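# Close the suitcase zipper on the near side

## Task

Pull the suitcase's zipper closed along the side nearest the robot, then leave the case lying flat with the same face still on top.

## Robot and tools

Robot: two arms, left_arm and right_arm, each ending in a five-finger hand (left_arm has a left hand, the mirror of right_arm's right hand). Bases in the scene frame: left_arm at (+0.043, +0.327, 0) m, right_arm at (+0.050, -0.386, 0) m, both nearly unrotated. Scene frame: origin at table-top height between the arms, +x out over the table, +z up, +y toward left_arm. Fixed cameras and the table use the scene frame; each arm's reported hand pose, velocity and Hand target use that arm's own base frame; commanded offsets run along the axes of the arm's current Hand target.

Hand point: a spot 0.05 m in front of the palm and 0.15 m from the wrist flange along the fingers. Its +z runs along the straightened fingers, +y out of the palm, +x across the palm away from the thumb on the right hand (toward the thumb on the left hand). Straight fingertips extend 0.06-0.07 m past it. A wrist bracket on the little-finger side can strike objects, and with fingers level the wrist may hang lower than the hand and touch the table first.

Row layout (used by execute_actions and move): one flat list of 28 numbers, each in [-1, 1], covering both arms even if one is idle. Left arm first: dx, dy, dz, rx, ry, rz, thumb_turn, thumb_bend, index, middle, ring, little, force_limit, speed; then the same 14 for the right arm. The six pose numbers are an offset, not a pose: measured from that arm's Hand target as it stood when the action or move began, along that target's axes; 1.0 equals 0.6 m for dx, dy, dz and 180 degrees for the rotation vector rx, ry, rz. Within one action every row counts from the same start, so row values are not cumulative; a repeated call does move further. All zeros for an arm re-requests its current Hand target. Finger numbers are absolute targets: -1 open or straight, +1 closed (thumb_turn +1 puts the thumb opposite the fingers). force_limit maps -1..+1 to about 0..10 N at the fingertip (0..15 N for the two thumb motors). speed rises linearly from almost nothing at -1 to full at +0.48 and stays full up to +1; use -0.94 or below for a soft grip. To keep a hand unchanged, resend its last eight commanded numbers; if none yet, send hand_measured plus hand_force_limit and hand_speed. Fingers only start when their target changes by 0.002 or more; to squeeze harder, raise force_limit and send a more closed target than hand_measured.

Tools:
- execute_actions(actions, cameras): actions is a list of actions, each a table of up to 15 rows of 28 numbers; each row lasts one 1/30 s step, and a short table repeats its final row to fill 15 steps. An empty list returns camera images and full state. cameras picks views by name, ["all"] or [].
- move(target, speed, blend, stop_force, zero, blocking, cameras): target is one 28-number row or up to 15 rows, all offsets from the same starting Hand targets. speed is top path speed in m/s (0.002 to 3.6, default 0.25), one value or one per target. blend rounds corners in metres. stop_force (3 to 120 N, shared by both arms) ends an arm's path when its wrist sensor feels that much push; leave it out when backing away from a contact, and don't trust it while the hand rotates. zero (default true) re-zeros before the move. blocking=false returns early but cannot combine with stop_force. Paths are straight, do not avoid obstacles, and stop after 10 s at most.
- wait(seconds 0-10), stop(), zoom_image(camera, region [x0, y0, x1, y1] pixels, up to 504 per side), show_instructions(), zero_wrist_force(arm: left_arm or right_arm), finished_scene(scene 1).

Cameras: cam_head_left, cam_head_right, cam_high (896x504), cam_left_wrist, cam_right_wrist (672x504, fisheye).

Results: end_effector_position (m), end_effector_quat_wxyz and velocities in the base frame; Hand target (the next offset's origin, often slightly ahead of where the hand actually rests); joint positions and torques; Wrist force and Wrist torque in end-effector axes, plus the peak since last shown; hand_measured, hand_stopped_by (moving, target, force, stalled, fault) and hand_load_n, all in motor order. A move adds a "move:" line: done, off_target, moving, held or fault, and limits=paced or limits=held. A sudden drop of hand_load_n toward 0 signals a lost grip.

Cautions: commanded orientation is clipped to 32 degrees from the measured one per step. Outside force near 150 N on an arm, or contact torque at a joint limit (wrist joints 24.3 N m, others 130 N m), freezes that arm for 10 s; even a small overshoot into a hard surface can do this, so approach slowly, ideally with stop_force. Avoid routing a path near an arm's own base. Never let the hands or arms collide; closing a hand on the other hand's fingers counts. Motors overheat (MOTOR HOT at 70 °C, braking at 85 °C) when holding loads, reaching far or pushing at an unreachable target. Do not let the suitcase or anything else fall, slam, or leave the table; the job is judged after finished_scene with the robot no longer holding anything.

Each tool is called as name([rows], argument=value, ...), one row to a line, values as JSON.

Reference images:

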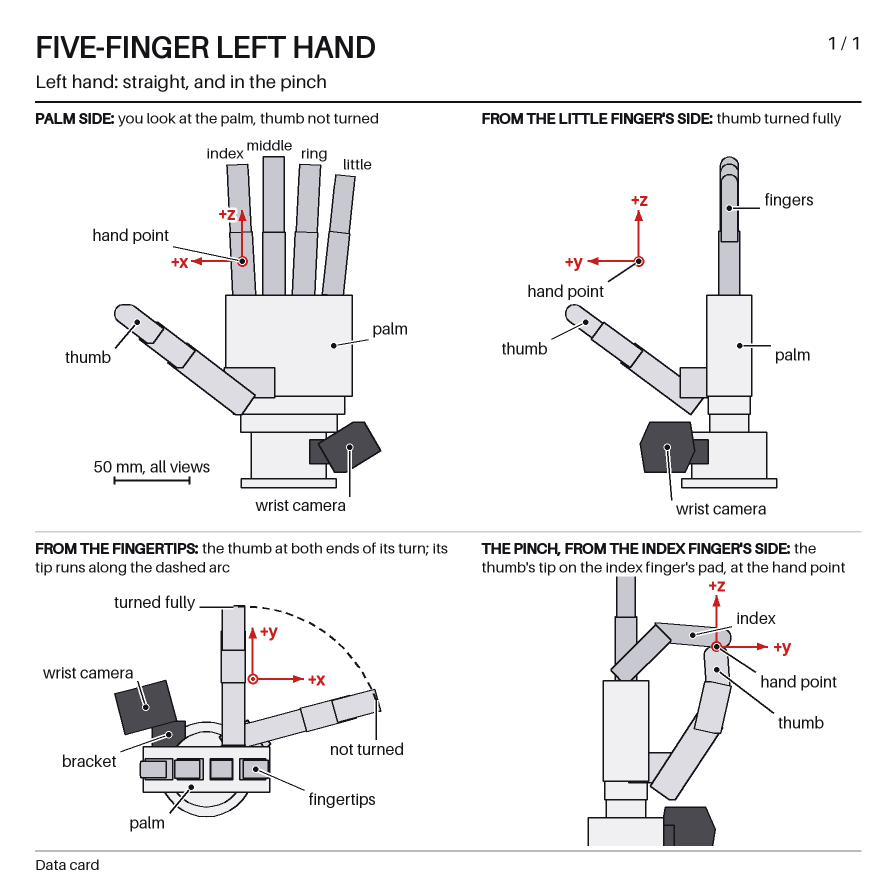

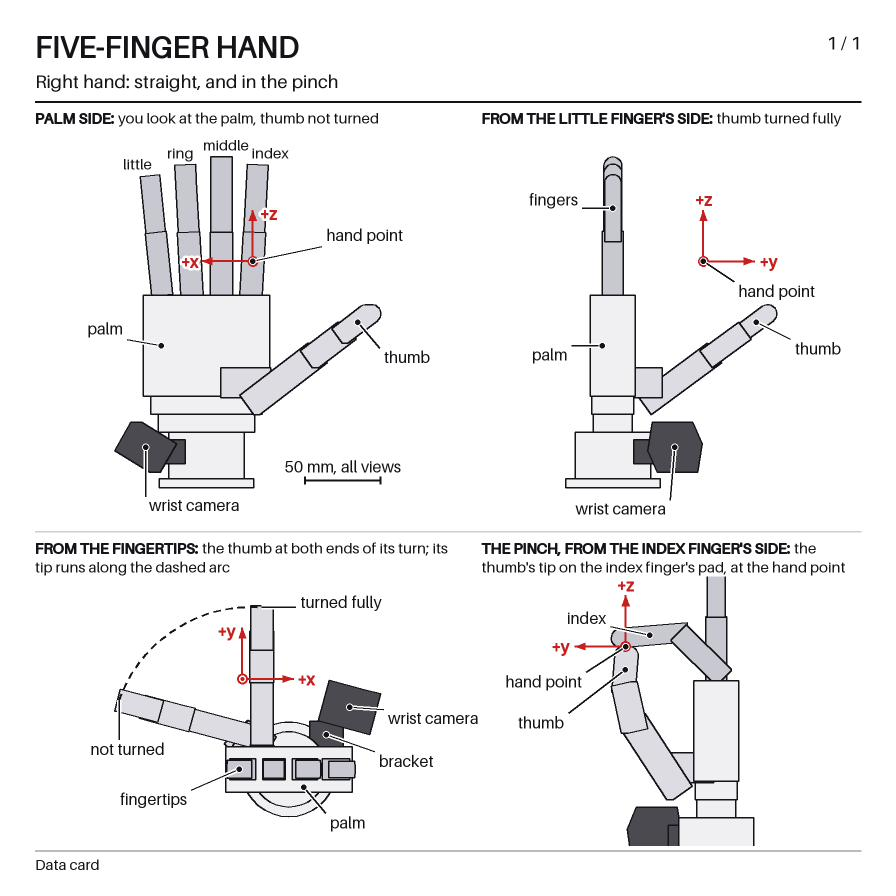

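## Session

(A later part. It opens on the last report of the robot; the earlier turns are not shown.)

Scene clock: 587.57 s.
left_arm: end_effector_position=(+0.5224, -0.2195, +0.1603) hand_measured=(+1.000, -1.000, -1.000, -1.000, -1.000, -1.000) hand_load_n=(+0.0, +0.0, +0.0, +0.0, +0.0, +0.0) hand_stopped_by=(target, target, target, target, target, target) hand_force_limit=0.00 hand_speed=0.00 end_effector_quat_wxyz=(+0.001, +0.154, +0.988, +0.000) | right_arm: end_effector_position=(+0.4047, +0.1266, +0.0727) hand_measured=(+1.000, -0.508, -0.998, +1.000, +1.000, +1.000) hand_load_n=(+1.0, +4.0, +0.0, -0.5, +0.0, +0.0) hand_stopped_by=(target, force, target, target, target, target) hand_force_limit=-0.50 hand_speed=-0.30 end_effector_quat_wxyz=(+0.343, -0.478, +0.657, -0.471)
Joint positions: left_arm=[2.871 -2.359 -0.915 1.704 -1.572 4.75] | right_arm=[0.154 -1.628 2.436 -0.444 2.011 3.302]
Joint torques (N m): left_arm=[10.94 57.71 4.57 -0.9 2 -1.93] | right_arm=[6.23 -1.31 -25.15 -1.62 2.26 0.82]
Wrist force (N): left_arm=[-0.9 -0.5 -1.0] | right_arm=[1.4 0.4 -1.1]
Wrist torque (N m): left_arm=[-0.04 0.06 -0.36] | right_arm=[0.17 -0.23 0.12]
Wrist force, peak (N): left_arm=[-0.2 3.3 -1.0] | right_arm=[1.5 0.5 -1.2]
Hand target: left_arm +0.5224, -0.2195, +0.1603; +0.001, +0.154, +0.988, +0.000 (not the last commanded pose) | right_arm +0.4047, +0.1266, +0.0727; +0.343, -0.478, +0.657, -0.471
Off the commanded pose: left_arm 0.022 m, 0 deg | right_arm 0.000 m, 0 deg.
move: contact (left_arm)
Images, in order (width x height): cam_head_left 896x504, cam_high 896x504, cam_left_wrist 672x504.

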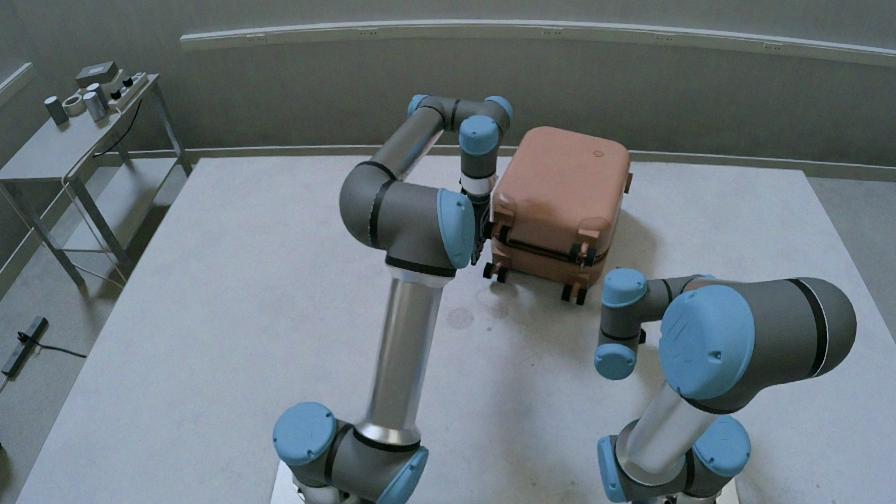

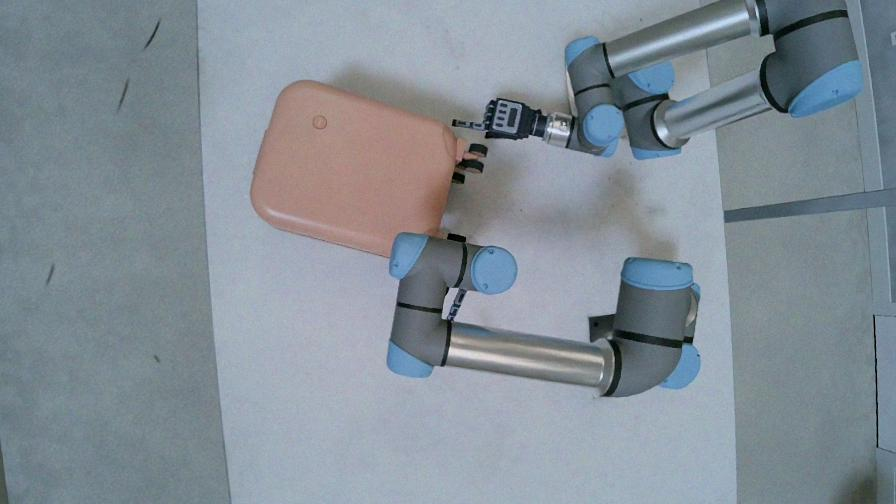

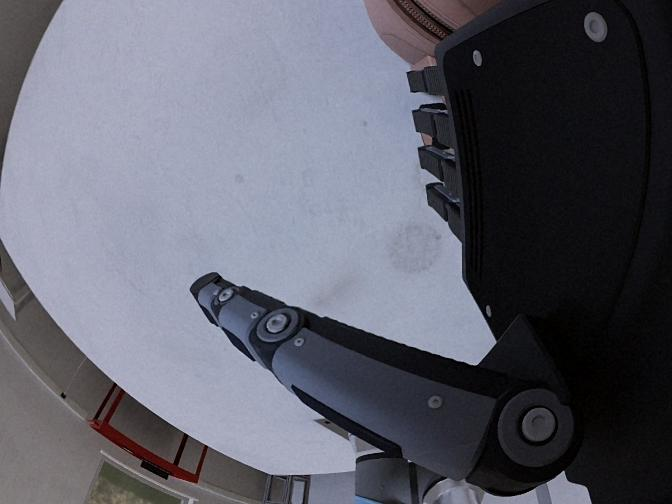

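execute_actions(actions=[], cameras=["cam_right_wrist","cam_head_left","cam_head_right"])

zoom_image(camera="cam_right_wrist", region=[170, 150, 330, 350])

zoom_image(camera="cam_head_left", region=[550, 220, 630, 310])

zoom_image(camera="cam_head_right", region=[540, 220, 620, 310])

Scene clock: 588.23 s.
left_arm: end_effector_position=(+0.5224, -0.2195, +0.1603) hand_measured=(+1.000, -1.000, -1.000, -1.000, -1.000, -1.000) hand_load_n=(+0.0, +0.0, +0.0, +0.0, +0.0, +0.0) hand_stopped_by=(target, target, target, target, target, target) hand_force_limit=0.00 hand_speed=0.00 end_effector_quat_wxyz=(+0.001, +0.154, +0.988, +0.000) | right_arm: end_effector_position=(+0.4047, +0.1266, +0.0727) hand_measured=(+1.000, -0.508, -0.998, +1.000, +1.000, +1.000) hand_load_n=(+1.5, +4.0, +0.0, -0.5, +0.0, +0.0) hand_stopped_by=(target, force, target, target, target, target) hand_force_limit=-0.50 hand_speed=-0.30 end_effector_quat_wxyz=(+0.343, -0.478, +0.657, -0.471)
Joint positions: left_arm=[2.871 -2.359 -0.915 1.704 -1.572 4.75] | right_arm=[0.154 -1.628 2.436 -0.444 2.011 3.302]
Joint velocities: within noise
Joint torques (N m): left_arm=[12.44 57.89 4.25 -0.87 2.05 -1.92] | right_arm=[6.29 -1.4 -25.52 -1.36 2.36 1.27]
Wrist force (N): left_arm=[-0.8 -0.4 -1.1] | right_arm=[1.2 0.3 -1.2]
Wrist torque (N m): left_arm=[-0.02 0.04 -0.36] | right_arm=[0.15 -0.20 0.12]
Wrist force, peak (N): left_arm=[-1.0 -0.7 -1.1] | right_arm=[1.6 0.1 -1.3]
Hand target: left_arm +0.5224, -0.2195, +0.1603; +0.001, +0.154, +0.988, +0.000 (not the last commanded pose) | right_arm +0.4047, +0.1266, +0.0727; +0.343, -0.478, +0.657, -0.471
Off the commanded pose: left_arm 0.022 m, 0 deg | right_arm 0.000 m, 0 deg.
Images, in order (width x height): cam_head_left 896x504, cam_head_right 896x504, cam_right_wrist 672x504.

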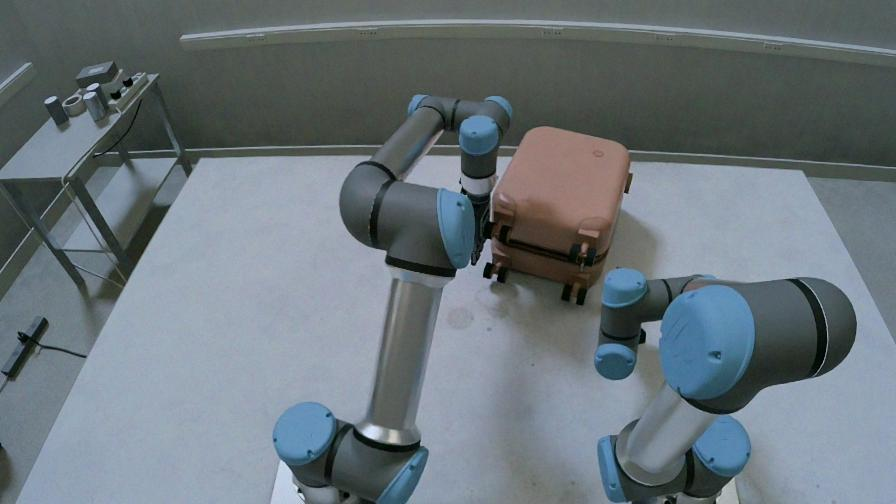

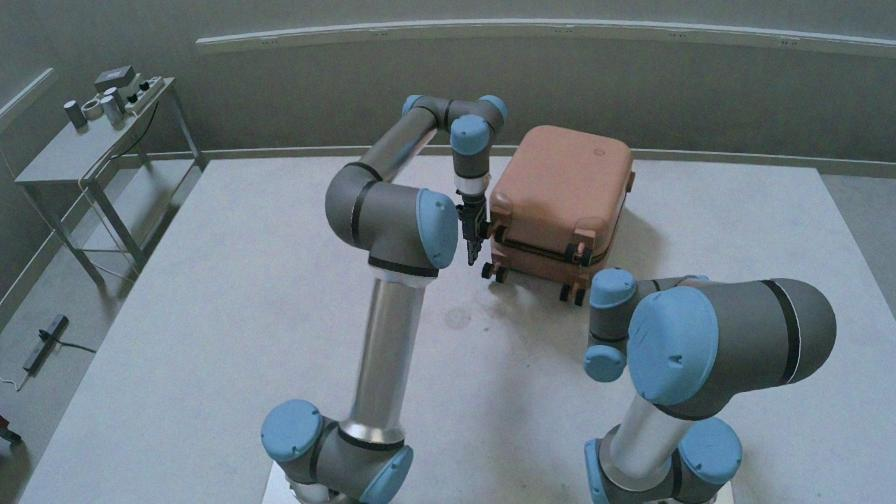

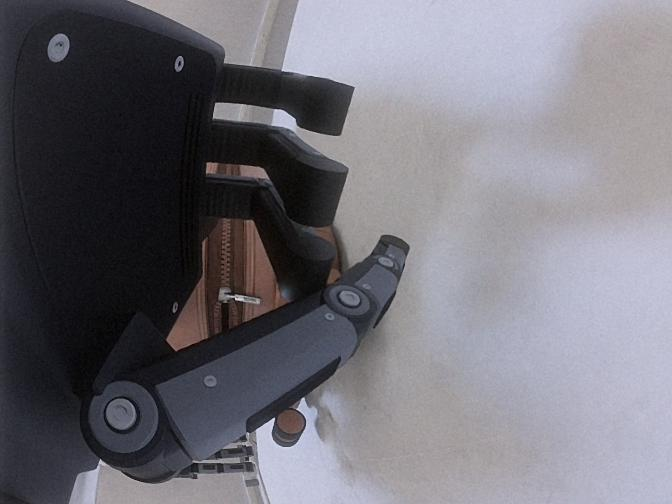

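Scaled by 2.520 from the camera's 672x504 image, which has a finer 960x720 frame.

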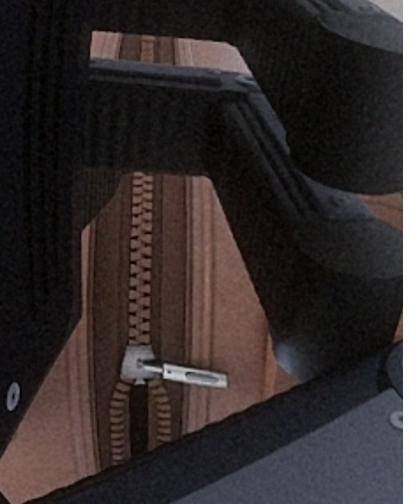

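Scaled by 5.600 from the camera's 896x504 image, which has a finer 1280x720 frame.

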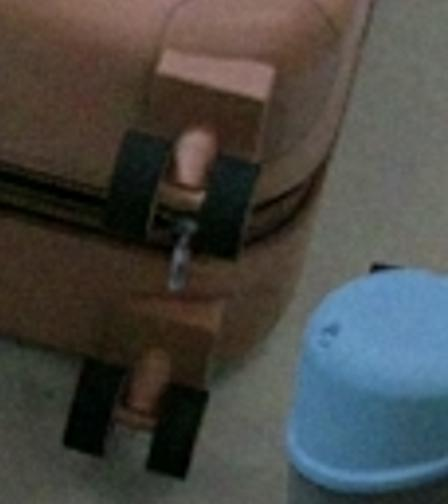

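Scaled by 5.600 from the camera's 896x504 image, which has a finer 1280x720 frame.

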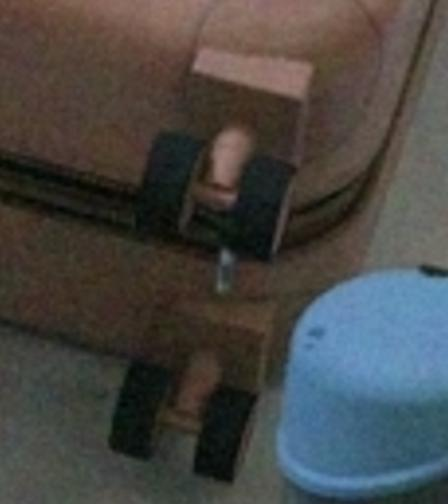

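move(target=[0,0,0,0,0,0, 1,-1,-1,-1,-1,-1,0,0, -0.0773,-0.0157,0.0465,0,0,0, 1,1,-0.998,1,1,1,-0.5,-0.3], speed=0.025, stop_force=3)

Scene clock: 591.70 s.
left_arm: end_effector_position=(+0.5224, -0.2195, +0.1603) hand_measured=(+1.000, -1.000, -1.000, -1.000, -1.000, -1.000) hand_load_n=(+0.0, +0.0, +0.0, +0.0, +0.0, +0.0) hand_stopped_by=(target, target, target, target, target, target) hand_force_limit=0.00 hand_speed=0.00 end_effector_quat_wxyz=(+0.001, +0.154, +0.988, +0.000) | right_arm: end_effector_position=(+0.4430, +0.1584, +0.0726) hand_measured=(+1.000, -0.508, -0.998, +1.000, +1.000, +1.000) hand_load_n=(+1.0, +4.0, +0.0, -1.0, +0.0, +0.0) hand_stopped_by=(target, force, target, target, target, target) hand_force_limit=-0.50 hand_speed=-0.30 end_effector_quat_wxyz=(+0.343, -0.478, +0.657, -0.471)
Joint positions: left_arm=[2.871 -2.359 -0.915 1.704 -1.572 4.75] | right_arm=[0.252 -1.49 2.297 -0.425 2.102 3.343]
Joint torques (N m): left_arm=[12.37 57.75 4.72 -0.87 1.95 -1.9] | right_arm=[-4.59 -8.25 -19.25 -0.22 -0.74 -0.95]
Wrist force (N): left_arm=[-0.8 -0.6 -0.8] | right_arm=[3.3 0.3 -0.8]
Wrist torque (N m): left_arm=[-0.08 0.04 -0.34] | right_arm=[0.09 -0.17 0.23]
Wrist force, peak (N): left_arm=[-1.0 -0.6 -1.2] | right_arm=[7.8 1.2 -4.2]
Hand target: left_arm +0.5224, -0.2195, +0.1603; +0.001, +0.154, +0.988, +0.000 | right_arm +0.4431, +0.1584, +0.0726; +0.343, -0.478, +0.657, -0.471 (not the last commanded pose)
Off the commanded pose: left_arm 0.000 m, 0 deg | right_arm 0.005 m, 0 deg.
move: contact (right_arm)

move([
  [0,0,0,0,0,0, 1,-1,-1,-1,-1,-1,0,0, 0.0173,0.0034,-0.0101,0,0,0, 1,1,-0.998,1,1,1,-0.5,-0.3],
  [0,0,0,0,0,0, 1,-1,-1,-1,-1,-1,0,0, -0.0187,0.0189,-0.0556,0,0,0, 1,1,-0.998,1,1,1,-0.5,-0.3],
  [0,0,0,0,0,0, 1,-1,-1,-1,-1,-1,0,0, -0.0459,0.0054,-0.0159,0,0,0, 1,1,-0.998,1,1,1,-0.5,-0.3],
], speed=[0.04,0.04,0.02], stop_force=4, blend=0.002, cameras=["cam_head_left","cam_head_right","cam_high","cam_right_wrist"])

zoom_image(camera="cam_right_wrist", region=[170, 150, 330, 350])

zoom_image(camera="cam_head_left", region=[550, 220, 650, 320])

Scene clock: 595.67 s.
left_arm: end_effector_position=(+0.5224, -0.2195, +0.1603) hand_measured=(+1.000, -1.000, -1.000, -1.000, -1.000, -1.000) hand_load_n=(+0.0, +0.0, +0.0, +0.0, +0.0, +0.0) hand_stopped_by=(target, target, target, target, target, target) hand_force_limit=0.00 hand_speed=0.00 end_effector_quat_wxyz=(+0.001, +0.154, +0.988, +0.000) | right_arm: end_effector_position=(+0.4284, +0.1841, +0.0726) hand_measured=(+1.000, -0.508, -0.998, +1.000, +1.000, +1.000) hand_load_n=(+1.0, +4.0, -2.0, -0.5, +0.0, +0.0) hand_stopped_by=(target, force, target, target, target, target) hand_force_limit=-0.50 hand_speed=-0.30 end_effector_quat_wxyz=(+0.343, -0.478, +0.657, -0.471)
Joint positions: left_arm=[2.871 -2.359 -0.915 1.704 -1.572 4.75] | right_arm=[0.358 -1.465 2.273 -0.399 2.2 3.392]
Joint torques (N m): left_arm=[12.36 57.53 4.33 -0.91 1.83 -1.88] | right_arm=[7.39 -23.26 -6.56 -2.17 2.49 1.89]
Wrist force (N): left_arm=[-0.6 -0.4 -1.0] | right_arm=[3.5 2.0 -3.8]
Wrist torque (N m): left_arm=[-0.04 0.01 -0.34] | right_arm=[0.32 -0.14 0.31]
Wrist force, peak (N): left_arm=[-1.0 -0.4 -1.4] | right_arm=[5.7 2.6 -8.7]
Hand target: left_arm +0.5224, -0.2195, +0.1603; +0.001, +0.154, +0.988, +0.000 | right_arm +0.4284, +0.1841, +0.0726; +0.343, -0.478, +0.657, -0.471 (not the last commanded pose)
Off the commanded pose: left_arm 0.000 m, 0 deg | right_arm 0.014 m, 0 deg.
move: contact (right_arm); path passed 2 of 3 targets
Images, in order (width x height): cam_head_left 896x504, cam_head_right 896x504, cam_high 896x504, cam_right_wrist 672x504.

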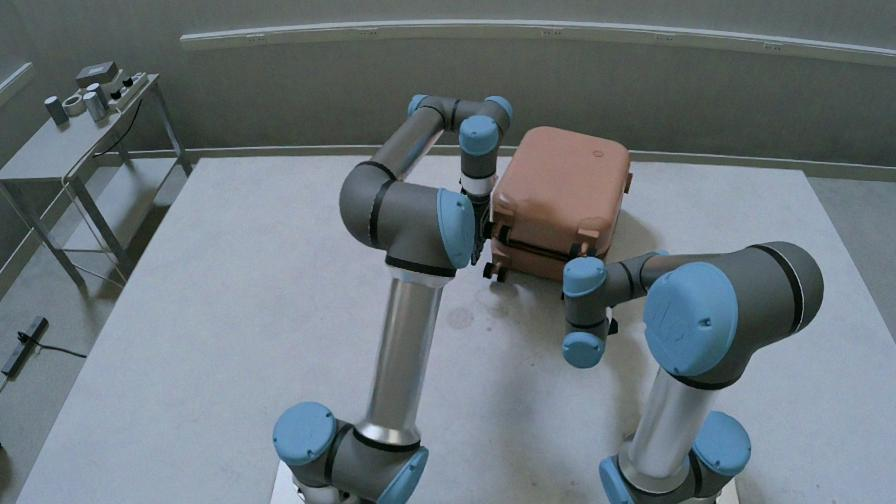

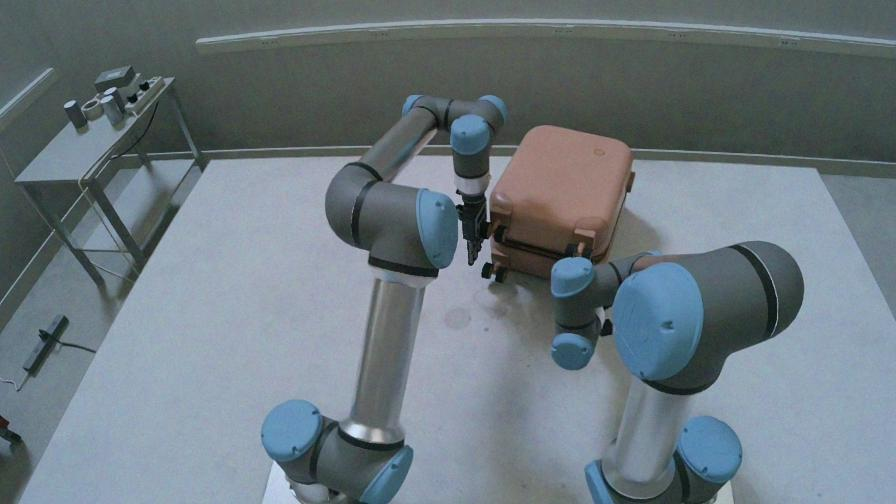

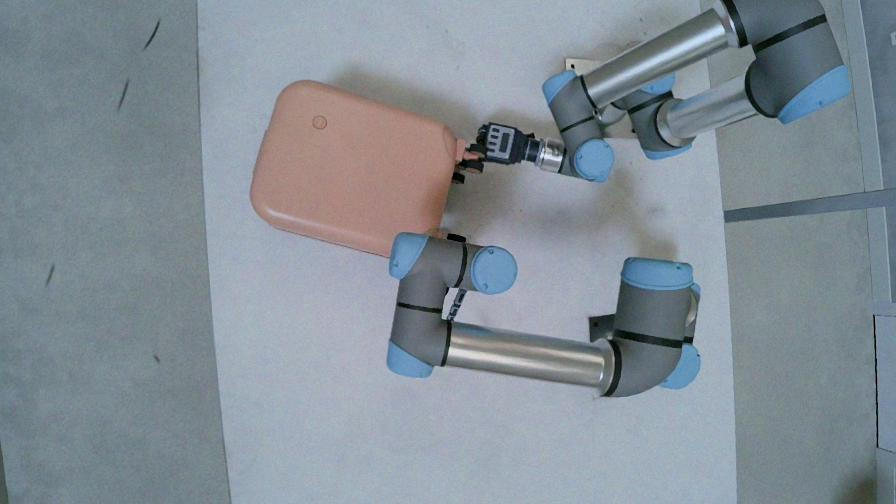

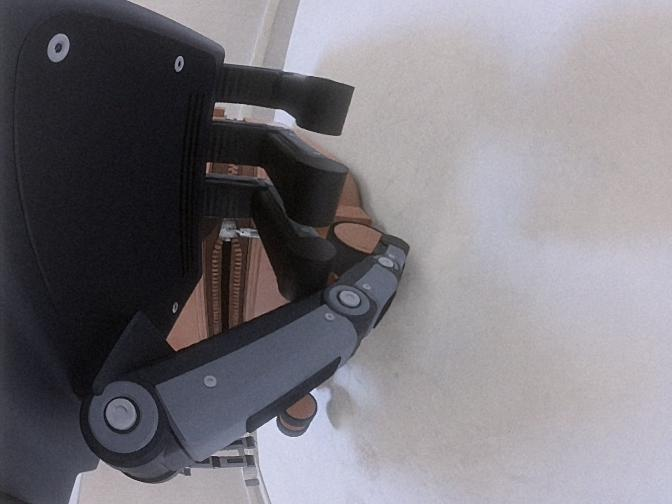

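Scaled by 2.520 from the camera's 672x504 image, which has a finer 960x720 frame.

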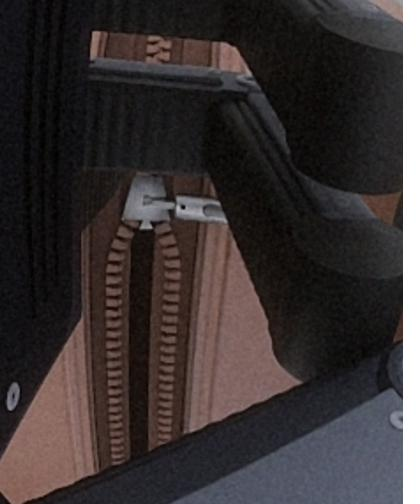

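Scaled by 5.040 from the camera's 896x504 image, which has a finer 1280x720 frame.

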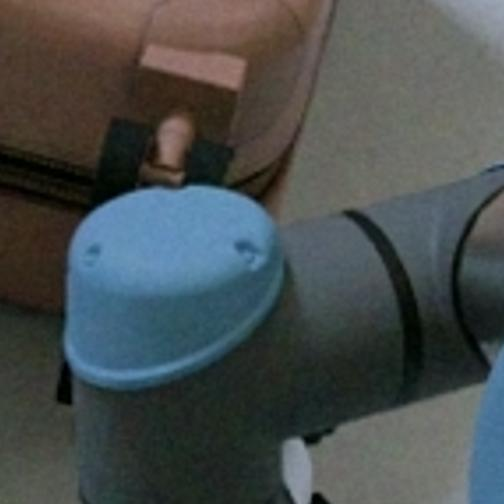

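move([
  [0,0,0,0,0,0, 1,-1,-1,-1,-1,-1,0,0, -0.0095,0.0010,-0.0029,0,0,0, 1,1,-0.998,1,1,1,-0.5,-0.3],
  [0,0,0,0,0,0, 1,-1,-1,-1,-1,-1,0,0, -0.0221,0.0028,-0.0082,0,0,0, 1,1,-0.998,1,1,1,-0.5,-0.3],
  [0,0,0,0,0,0, 1,-1,-1,-1,-1,-1,0,0, -0.0351,0.0041,-0.0121,0,0,0, 1,1,-0.998,1,1,1,-0.5,-0.3],
  [0,0,0,0,0,0, 1,-1,-1,-1,-1,-1,0,0, -0.0486,0.0050,-0.0145,0,0,0, 1,1,-0.998,1,1,1,-0.5,-0.3],
  [0,0,0,0,0,0, 1,-1,-1,-1,-1,-1,0,0, -0.0603,0.0052,-0.0153,0,0,0, 1,1,-0.998,1,1,1,-0.5,-0.3],
  [0,0,0,0,0,0, 1,-1,-1,-1,-1,-1,0,0, -0.0936,0.0054,-0.0157,0,0,0, 1,1,-0.998,1,1,1,-0.5,-0.3],
], speed=0.015, stop_force=26, blend=0.002, cameras=["cam_head_left","cam_high","cam_right_wrist"])

zoom_image(camera="cam_right_wrist", region=[170, 150, 330, 350])

Scene clock: 598.90 s.
left_arm: end_effector_position=(+0.5224, -0.2195, +0.1603) hand_measured=(+1.000, -1.000, -1.000, -1.000, -1.000, -1.000) hand_load_n=(+0.0, +0.0, +0.0, +0.0, +0.0, +0.0) hand_stopped_by=(target, target, target, target, target, target) hand_force_limit=0.00 hand_speed=0.00 end_effector_quat_wxyz=(+0.001, +0.154, +0.988, +0.000) | right_arm: end_effector_position=(+0.4275, +0.2020, +0.0726) hand_measured=(+1.000, -0.508, -0.998, +1.000, +1.000, +1.000) hand_load_n=(+1.5, +4.0, +1.0, -0.5, +0.0, +0.0) hand_stopped_by=(target, force, target, target, target, target) hand_force_limit=-0.50 hand_speed=-0.30 end_effector_quat_wxyz=(+0.342, -0.478, +0.657, -0.471)
Joint positions: left_arm=[2.871 -2.359 -0.915 1.704 -1.572 4.75] | right_arm=[0.418 -1.43 2.234 -0.376 2.255 3.423]
Joint torques (N m): left_arm=[-22.53 56.64 4.84 -3.23 7.1 -1.75] | right_arm=[14.93 -27.31 -9.84 -3.05 -5.82 -0.32]
Wrist force (N): left_arm=[1.4 22.5 -0.9] | right_arm=[25.5 -0.3 0.2]
Wrist torque (N m): left_arm=[0.58 -0.01 -0.74] | right_arm=[0.07 1.46 1.64]
Wrist force, peak (N): left_arm=[0.1 24.2 -0.6] | right_arm=[31.3 -0.6 1.7]
Hand target: left_arm +0.5224, -0.2195, +0.1603; +0.001, +0.154, +0.988, +0.000 | right_arm +0.4275, +0.2020, +0.0726; +0.342, -0.478, +0.657, -0.471 (not the last commanded pose)
Off the commanded pose: left_arm 0.000 m, 0 deg | right_arm 0.040 m, 0 deg.
move: contact (right_arm); path passed 2 of 6 targets
Images, in order (width x height): cam_head_left 896x504, cam_high 896x504, cam_right_wrist 672x504.

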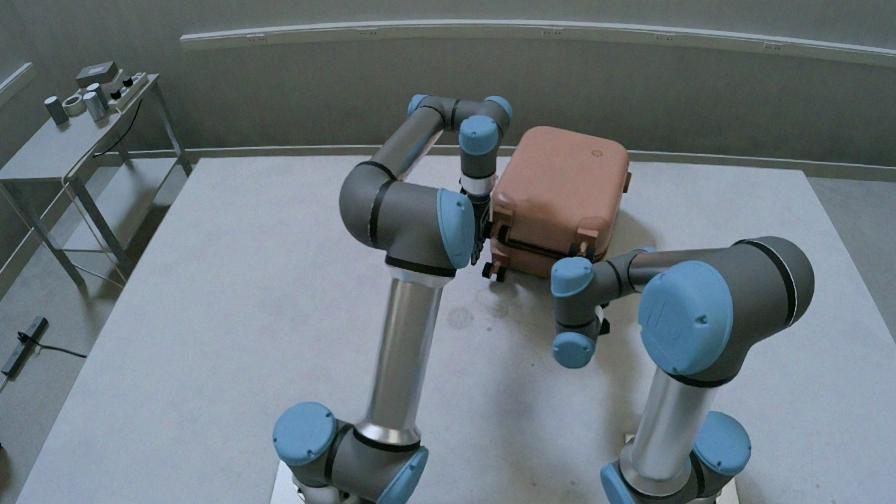

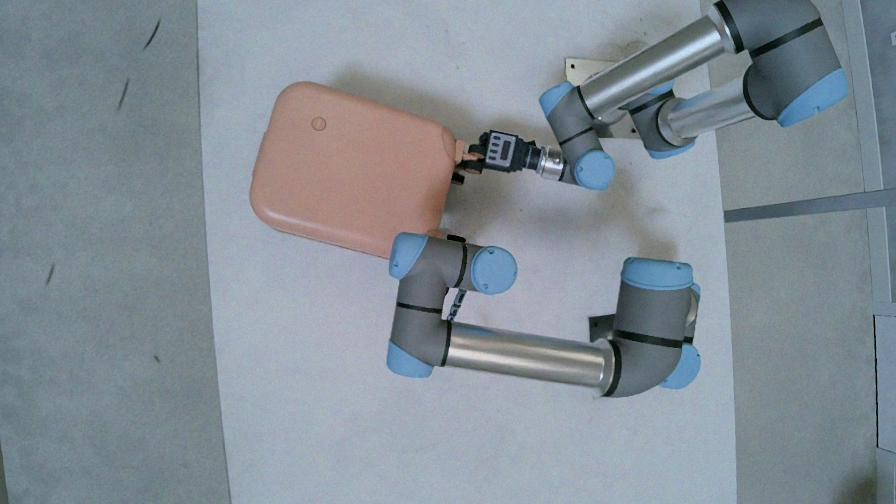

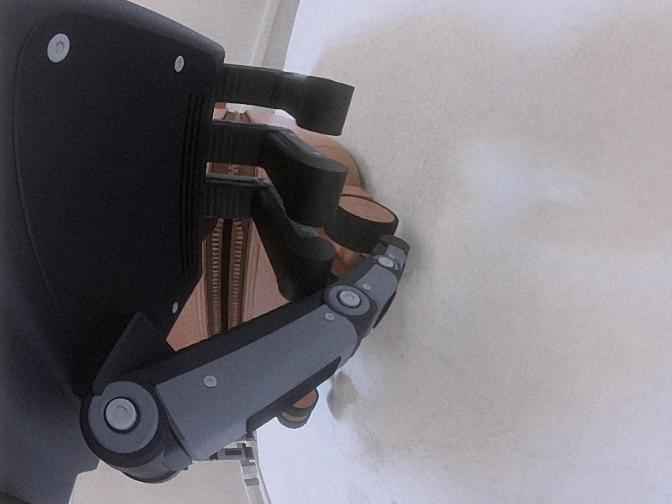

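Scaled by 2.520 from the camera's 672x504 image, which has a finer 960x720 frame.

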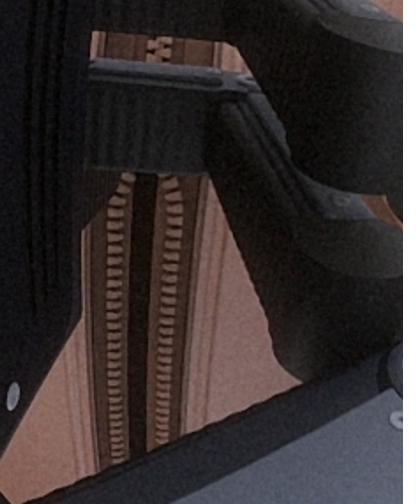

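move([
  [0,0,0,0,0,0, 1,-1,-1,-1,-1,-1,0,0, -0.0101,0.0012,-0.0035,0,0,0, 1,1,-0.998,1,1,1,-0.5,-0.3],
  [0,0,0,0,0,0, 1,-1,-1,-1,-1,-1,0,0, -0.0236,0.0020,-0.0060,0,0,0, 1,1,-0.998,1,1,1,-0.5,-0.3],
  [0,0,0,0,0,0, 1,-1,-1,-1,-1,-1,0,0, -0.0353,0.0022,-0.0068,0,0,0, 1,1,-0.998,1,1,1,-0.5,-0.3],
], speed=0.015, stop_force=36, zero=false, blend=0.002, cameras=["cam_head_left","cam_high","cam_right_wrist"])

zoom_image(camera="cam_right_wrist", region=[170, 150, 330, 350])

Scene clock: 602.93 s.
left_arm: end_effector_position=(+0.5224, -0.2195, +0.1603) hand_measured=(+1.000, -1.000, -1.000, -1.000, -1.000, -1.000) hand_load_n=(+0.0, +0.0, -0.5, +0.0, +0.0, +0.0) hand_stopped_by=(target, target, target, target, target, target) hand_force_limit=0.00 hand_speed=0.00 end_effector_quat_wxyz=(+0.001, +0.154, +0.988, +0.000) | right_arm: end_effector_position=(+0.4300, +0.2235, +0.0727) hand_measured=(+1.000, -0.508, -0.998, +1.000, +1.000, +1.000) hand_load_n=(+1.0, +4.0, -1.5, -0.5, +0.0, +0.0) hand_stopped_by=(target, force, target, target, target, target) hand_force_limit=-0.50 hand_speed=-0.30 end_effector_quat_wxyz=(+0.342, -0.478, +0.657, -0.471)
Joint positions: left_arm=[2.871 -2.359 -0.915 1.704 -1.572 4.75] | right_arm=[0.479 -1.384 2.18 -0.345 2.311 3.457]
Joint torques (N m): left_arm=[6.71 55.04 7.15 -1.89 3.21 -1.77] | right_arm=[-6.11 -28 -5.9 -2.38 -4.1 -1.21]
Wrist force (N): left_arm=[-2.5 6.9 -1.2] | right_arm=[9.1 1.6 -3.4]
Wrist torque (N m): left_arm=[0.18 0.10 -0.63] | right_arm=[0.27 0.24 0.57]
Wrist force, peak (N): left_arm=[1.7 23.0 -1.1] | right_arm=[30.7 -0.7 2.8]
Hand target: left_arm +0.5224, -0.2195, +0.1603; +0.001, +0.154, +0.988, +0.000 | right_arm +0.4300, +0.2235, +0.0727; +0.342, -0.478, +0.657, -0.471
Off the commanded pose: left_arm 0.000 m, 0 deg | right_arm 0.000 m, 0 deg.
move: done
Images, in order (width x height): cam_head_left 896x504, cam_high 896x504, cam_right_wrist 672x504.

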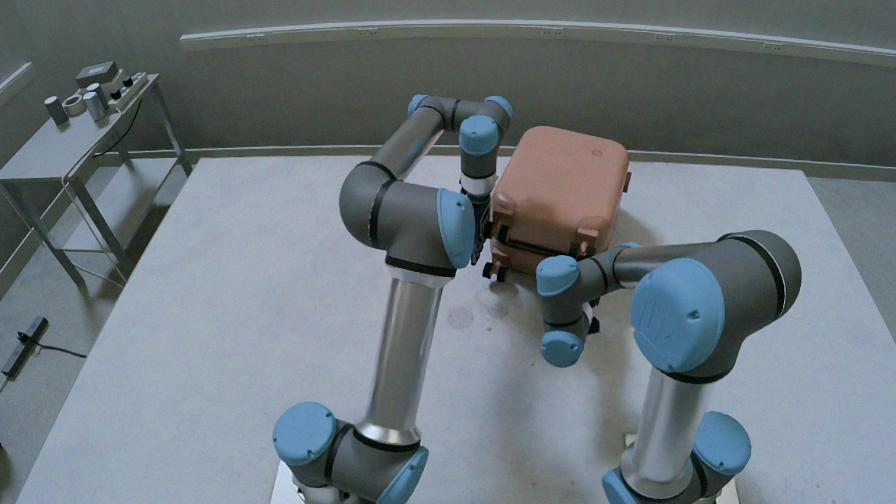

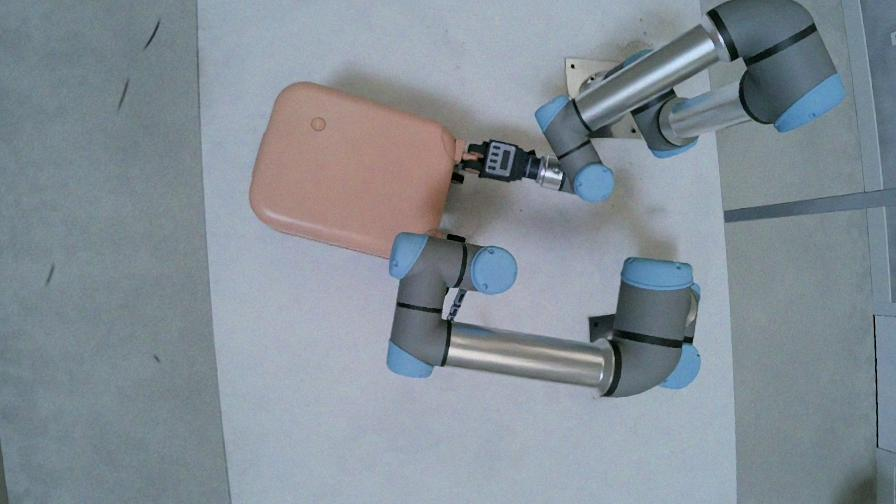

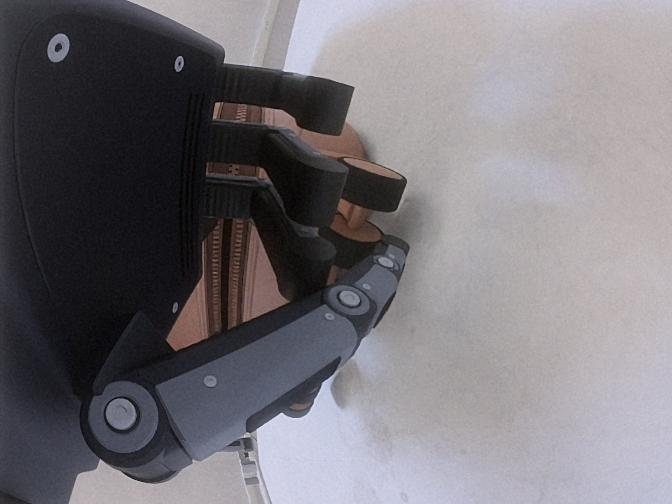

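Scaled by 2.520 from the camera's 672x504 image, which has a finer 960x720 frame.

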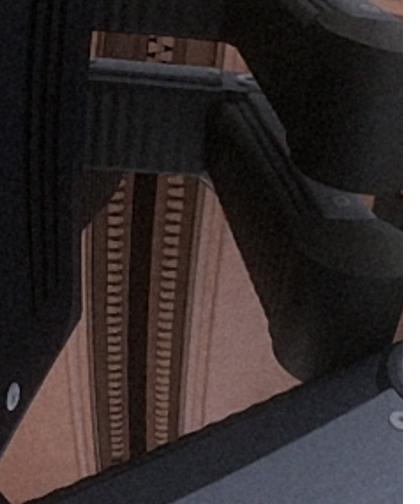

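move([
  [0,0,0,0,0,0, 1,-1,-1,-1,-1,-1,0,0, 0,0.010,-0.03,0,0,0, 1,1,-0.998,1,1,1,-0.5,-0.3],
  [0,0,0,0,0,0, 1,-1,-1,-1,-1,-1,0,0, 0.0600,0.022,-0.062,0,0,0, 1,1,-0.998,1,1,1,-0.5,-0.3],
], speed=0.08, blend=0.002, cameras=["cam_head_left","cam_right_wrist"])

zoom_image(camera="cam_right_wrist", region=[170, 150, 330, 350])

zoom_image(camera="cam_head_left", region=[490, 210, 620, 310])

Scene clock: 605.07 s.
left_arm: end_effector_position=(+0.5224, -0.2195, +0.1603) hand_measured=(+1.000, -1.000, -1.000, -1.000, -1.000, -1.000) hand_load_n=(+0.0, +0.0, +0.0, +0.5, +0.0, +0.0) hand_stopped_by=(target, target, target, target, target, target) hand_force_limit=0.00 hand_speed=0.00 end_effector_quat_wxyz=(+0.001, +0.154, +0.988, +0.000) | right_arm: end_effector_position=(+0.3814, +0.2014, +0.0721) hand_measured=(+1.000, -0.508, -0.998, +1.000, +1.000, +1.000) hand_load_n=(+1.5, +4.0, +0.0, -1.0, +0.0, +0.0) hand_stopped_by=(target, force, target, target, target, target) hand_force_limit=-0.50 hand_speed=-0.30 end_effector_quat_wxyz=(+0.342, -0.478, +0.657, -0.471)
Joint positions: left_arm=[2.871 -2.359 -0.915 1.704 -1.572 4.75] | right_arm=[0.49 -1.49 2.31 -0.365 2.32 3.463]
Joint torques (N m): left_arm=[6.42 53.82 7.57 -3.53 -1.9 -1.8] | right_arm=[7.28 -12.32 -19.51 1.69 3.04 1.91]
Wrist force (N): left_arm=[0.0 0.9 -1.2] | right_arm=[1.5 0.0 -1.2]
Wrist torque (N m): left_arm=[0.01 0.01 -0.32] | right_arm=[0.10 -0.25 0.18]
Wrist force, peak (N): left_arm=[-2.3 7.0 -1.6] | right_arm=[9.3 1.4 -3.1]
Hand target: left_arm +0.5224, -0.2195, +0.1603; +0.001, +0.154, +0.988, +0.000 | right_arm +0.3813, +0.2014, +0.0721; +0.342, -0.478, +0.657, -0.471
Off the commanded pose: left_arm 0.000 m, 0 deg | right_arm 0.000 m, 0 deg.
move: done
Images, in order (width x height): cam_head_left 896x504, cam_right_wrist 672x504.

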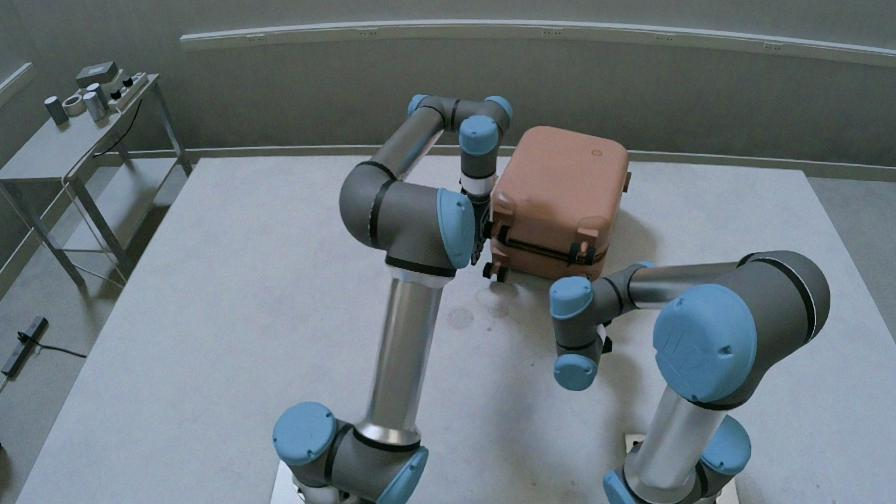

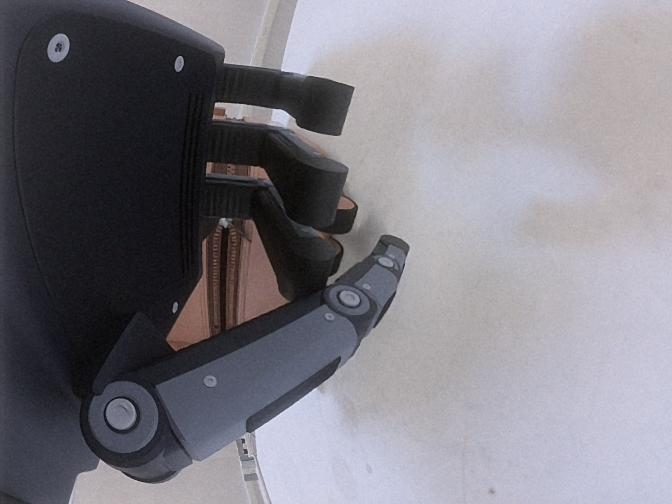

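Scaled by 2.520 from the camera's 672x504 image, which has a finer 960x720 frame.

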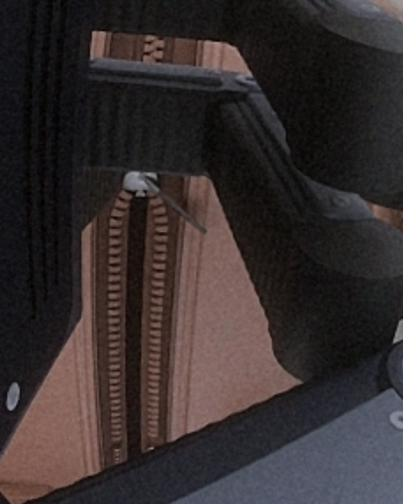

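Scaled by 3.877 from the camera's 896x504 image, which has a finer 1280x720 frame.

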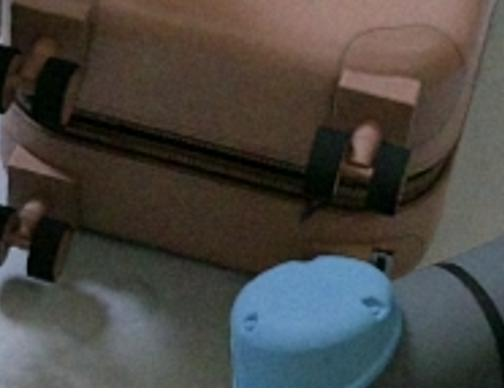

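move(target=[0,0,0,0,0,0, 1,-1,-1,-1,-1,-1,0,0, -0.0510,-0.0096,0.0284,0,0.0742,0.0251, 1,1,-0.998,1,1,1,-0.5,-0.3], speed=0.08, cameras=["cam_right_wrist"])

zoom_image(camera="cam_right_wrist", region=[170, 150, 330, 350])

Scene clock: 608.13 s.
left_arm: end_effector_position=(+0.5224, -0.2195, +0.1603) hand_measured=(+1.000, -1.000, -1.000, -1.000, -1.000, -1.000) hand_load_n=(+0.0, +0.0, +0.0, +0.0, +0.0, +0.0) hand_stopped_by=(target, target, target, target, target, target) hand_force_limit=0.00 hand_speed=0.00 end_effector_quat_wxyz=(+0.001, +0.154, +0.988, +0.000) | right_arm: end_effector_position=(+0.4079, +0.2250, +0.0721) hand_measured=(+1.000, -0.508, -0.998, +1.000, +1.000, +1.000) hand_load_n=(+1.5, +4.0, +0.0, -0.5, +0.0, +0.0) hand_stopped_by=(target, force, target, target, target, target) hand_force_limit=-0.50 hand_speed=-0.30 end_effector_quat_wxyz=(+0.282, -0.394, +0.711, -0.510)
Joint positions: left_arm=[2.871 -2.359 -0.915 1.704 -1.572 4.75] | right_arm=[0.626 -1.227 2.018 -0.057 2.641 3.811]
Joint torques (N m): left_arm=[4.67 52.65 8.06 -4.09 -1.81 -1.72] | right_arm=[-8.26 -29.21 -5.59 1.67 -1.42 0.27]
Wrist force (N): left_arm=[-0.2 0.8 -1.3] | right_arm=[1.5 0.3 -0.9]
Wrist torque (N m): left_arm=[-0.01 0.02 -0.32] | right_arm=[0.11 -0.26 0.17]
Wrist force, peak (N): left_arm=[-0.3 0.8 -1.4] | right_arm=[1.8 0.5 -1.3]
Hand target: left_arm +0.5224, -0.2195, +0.1603; +0.001, +0.154, +0.988, +0.000 | right_arm +0.4079, +0.2250, +0.0721; +0.282, -0.394, +0.711, -0.510
Off the commanded pose: left_arm 0.000 m, 0 deg | right_arm 0.000 m, 0 deg.
move: done
Images, in order (width x height): cam_right_wrist 672x504.

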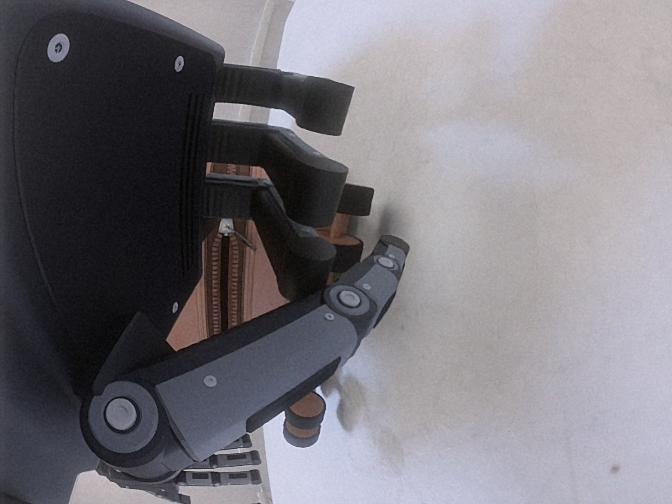

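Scaled by 2.520 from the camera's 672x504 image, which has a finer 960x720 frame.

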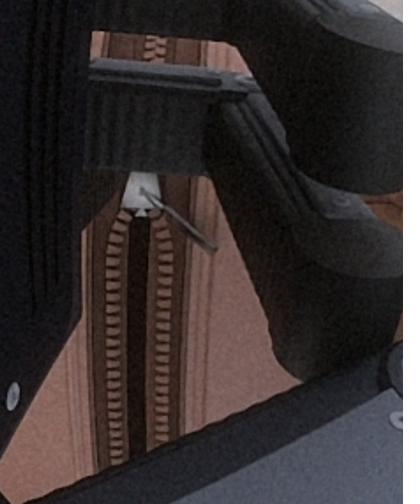

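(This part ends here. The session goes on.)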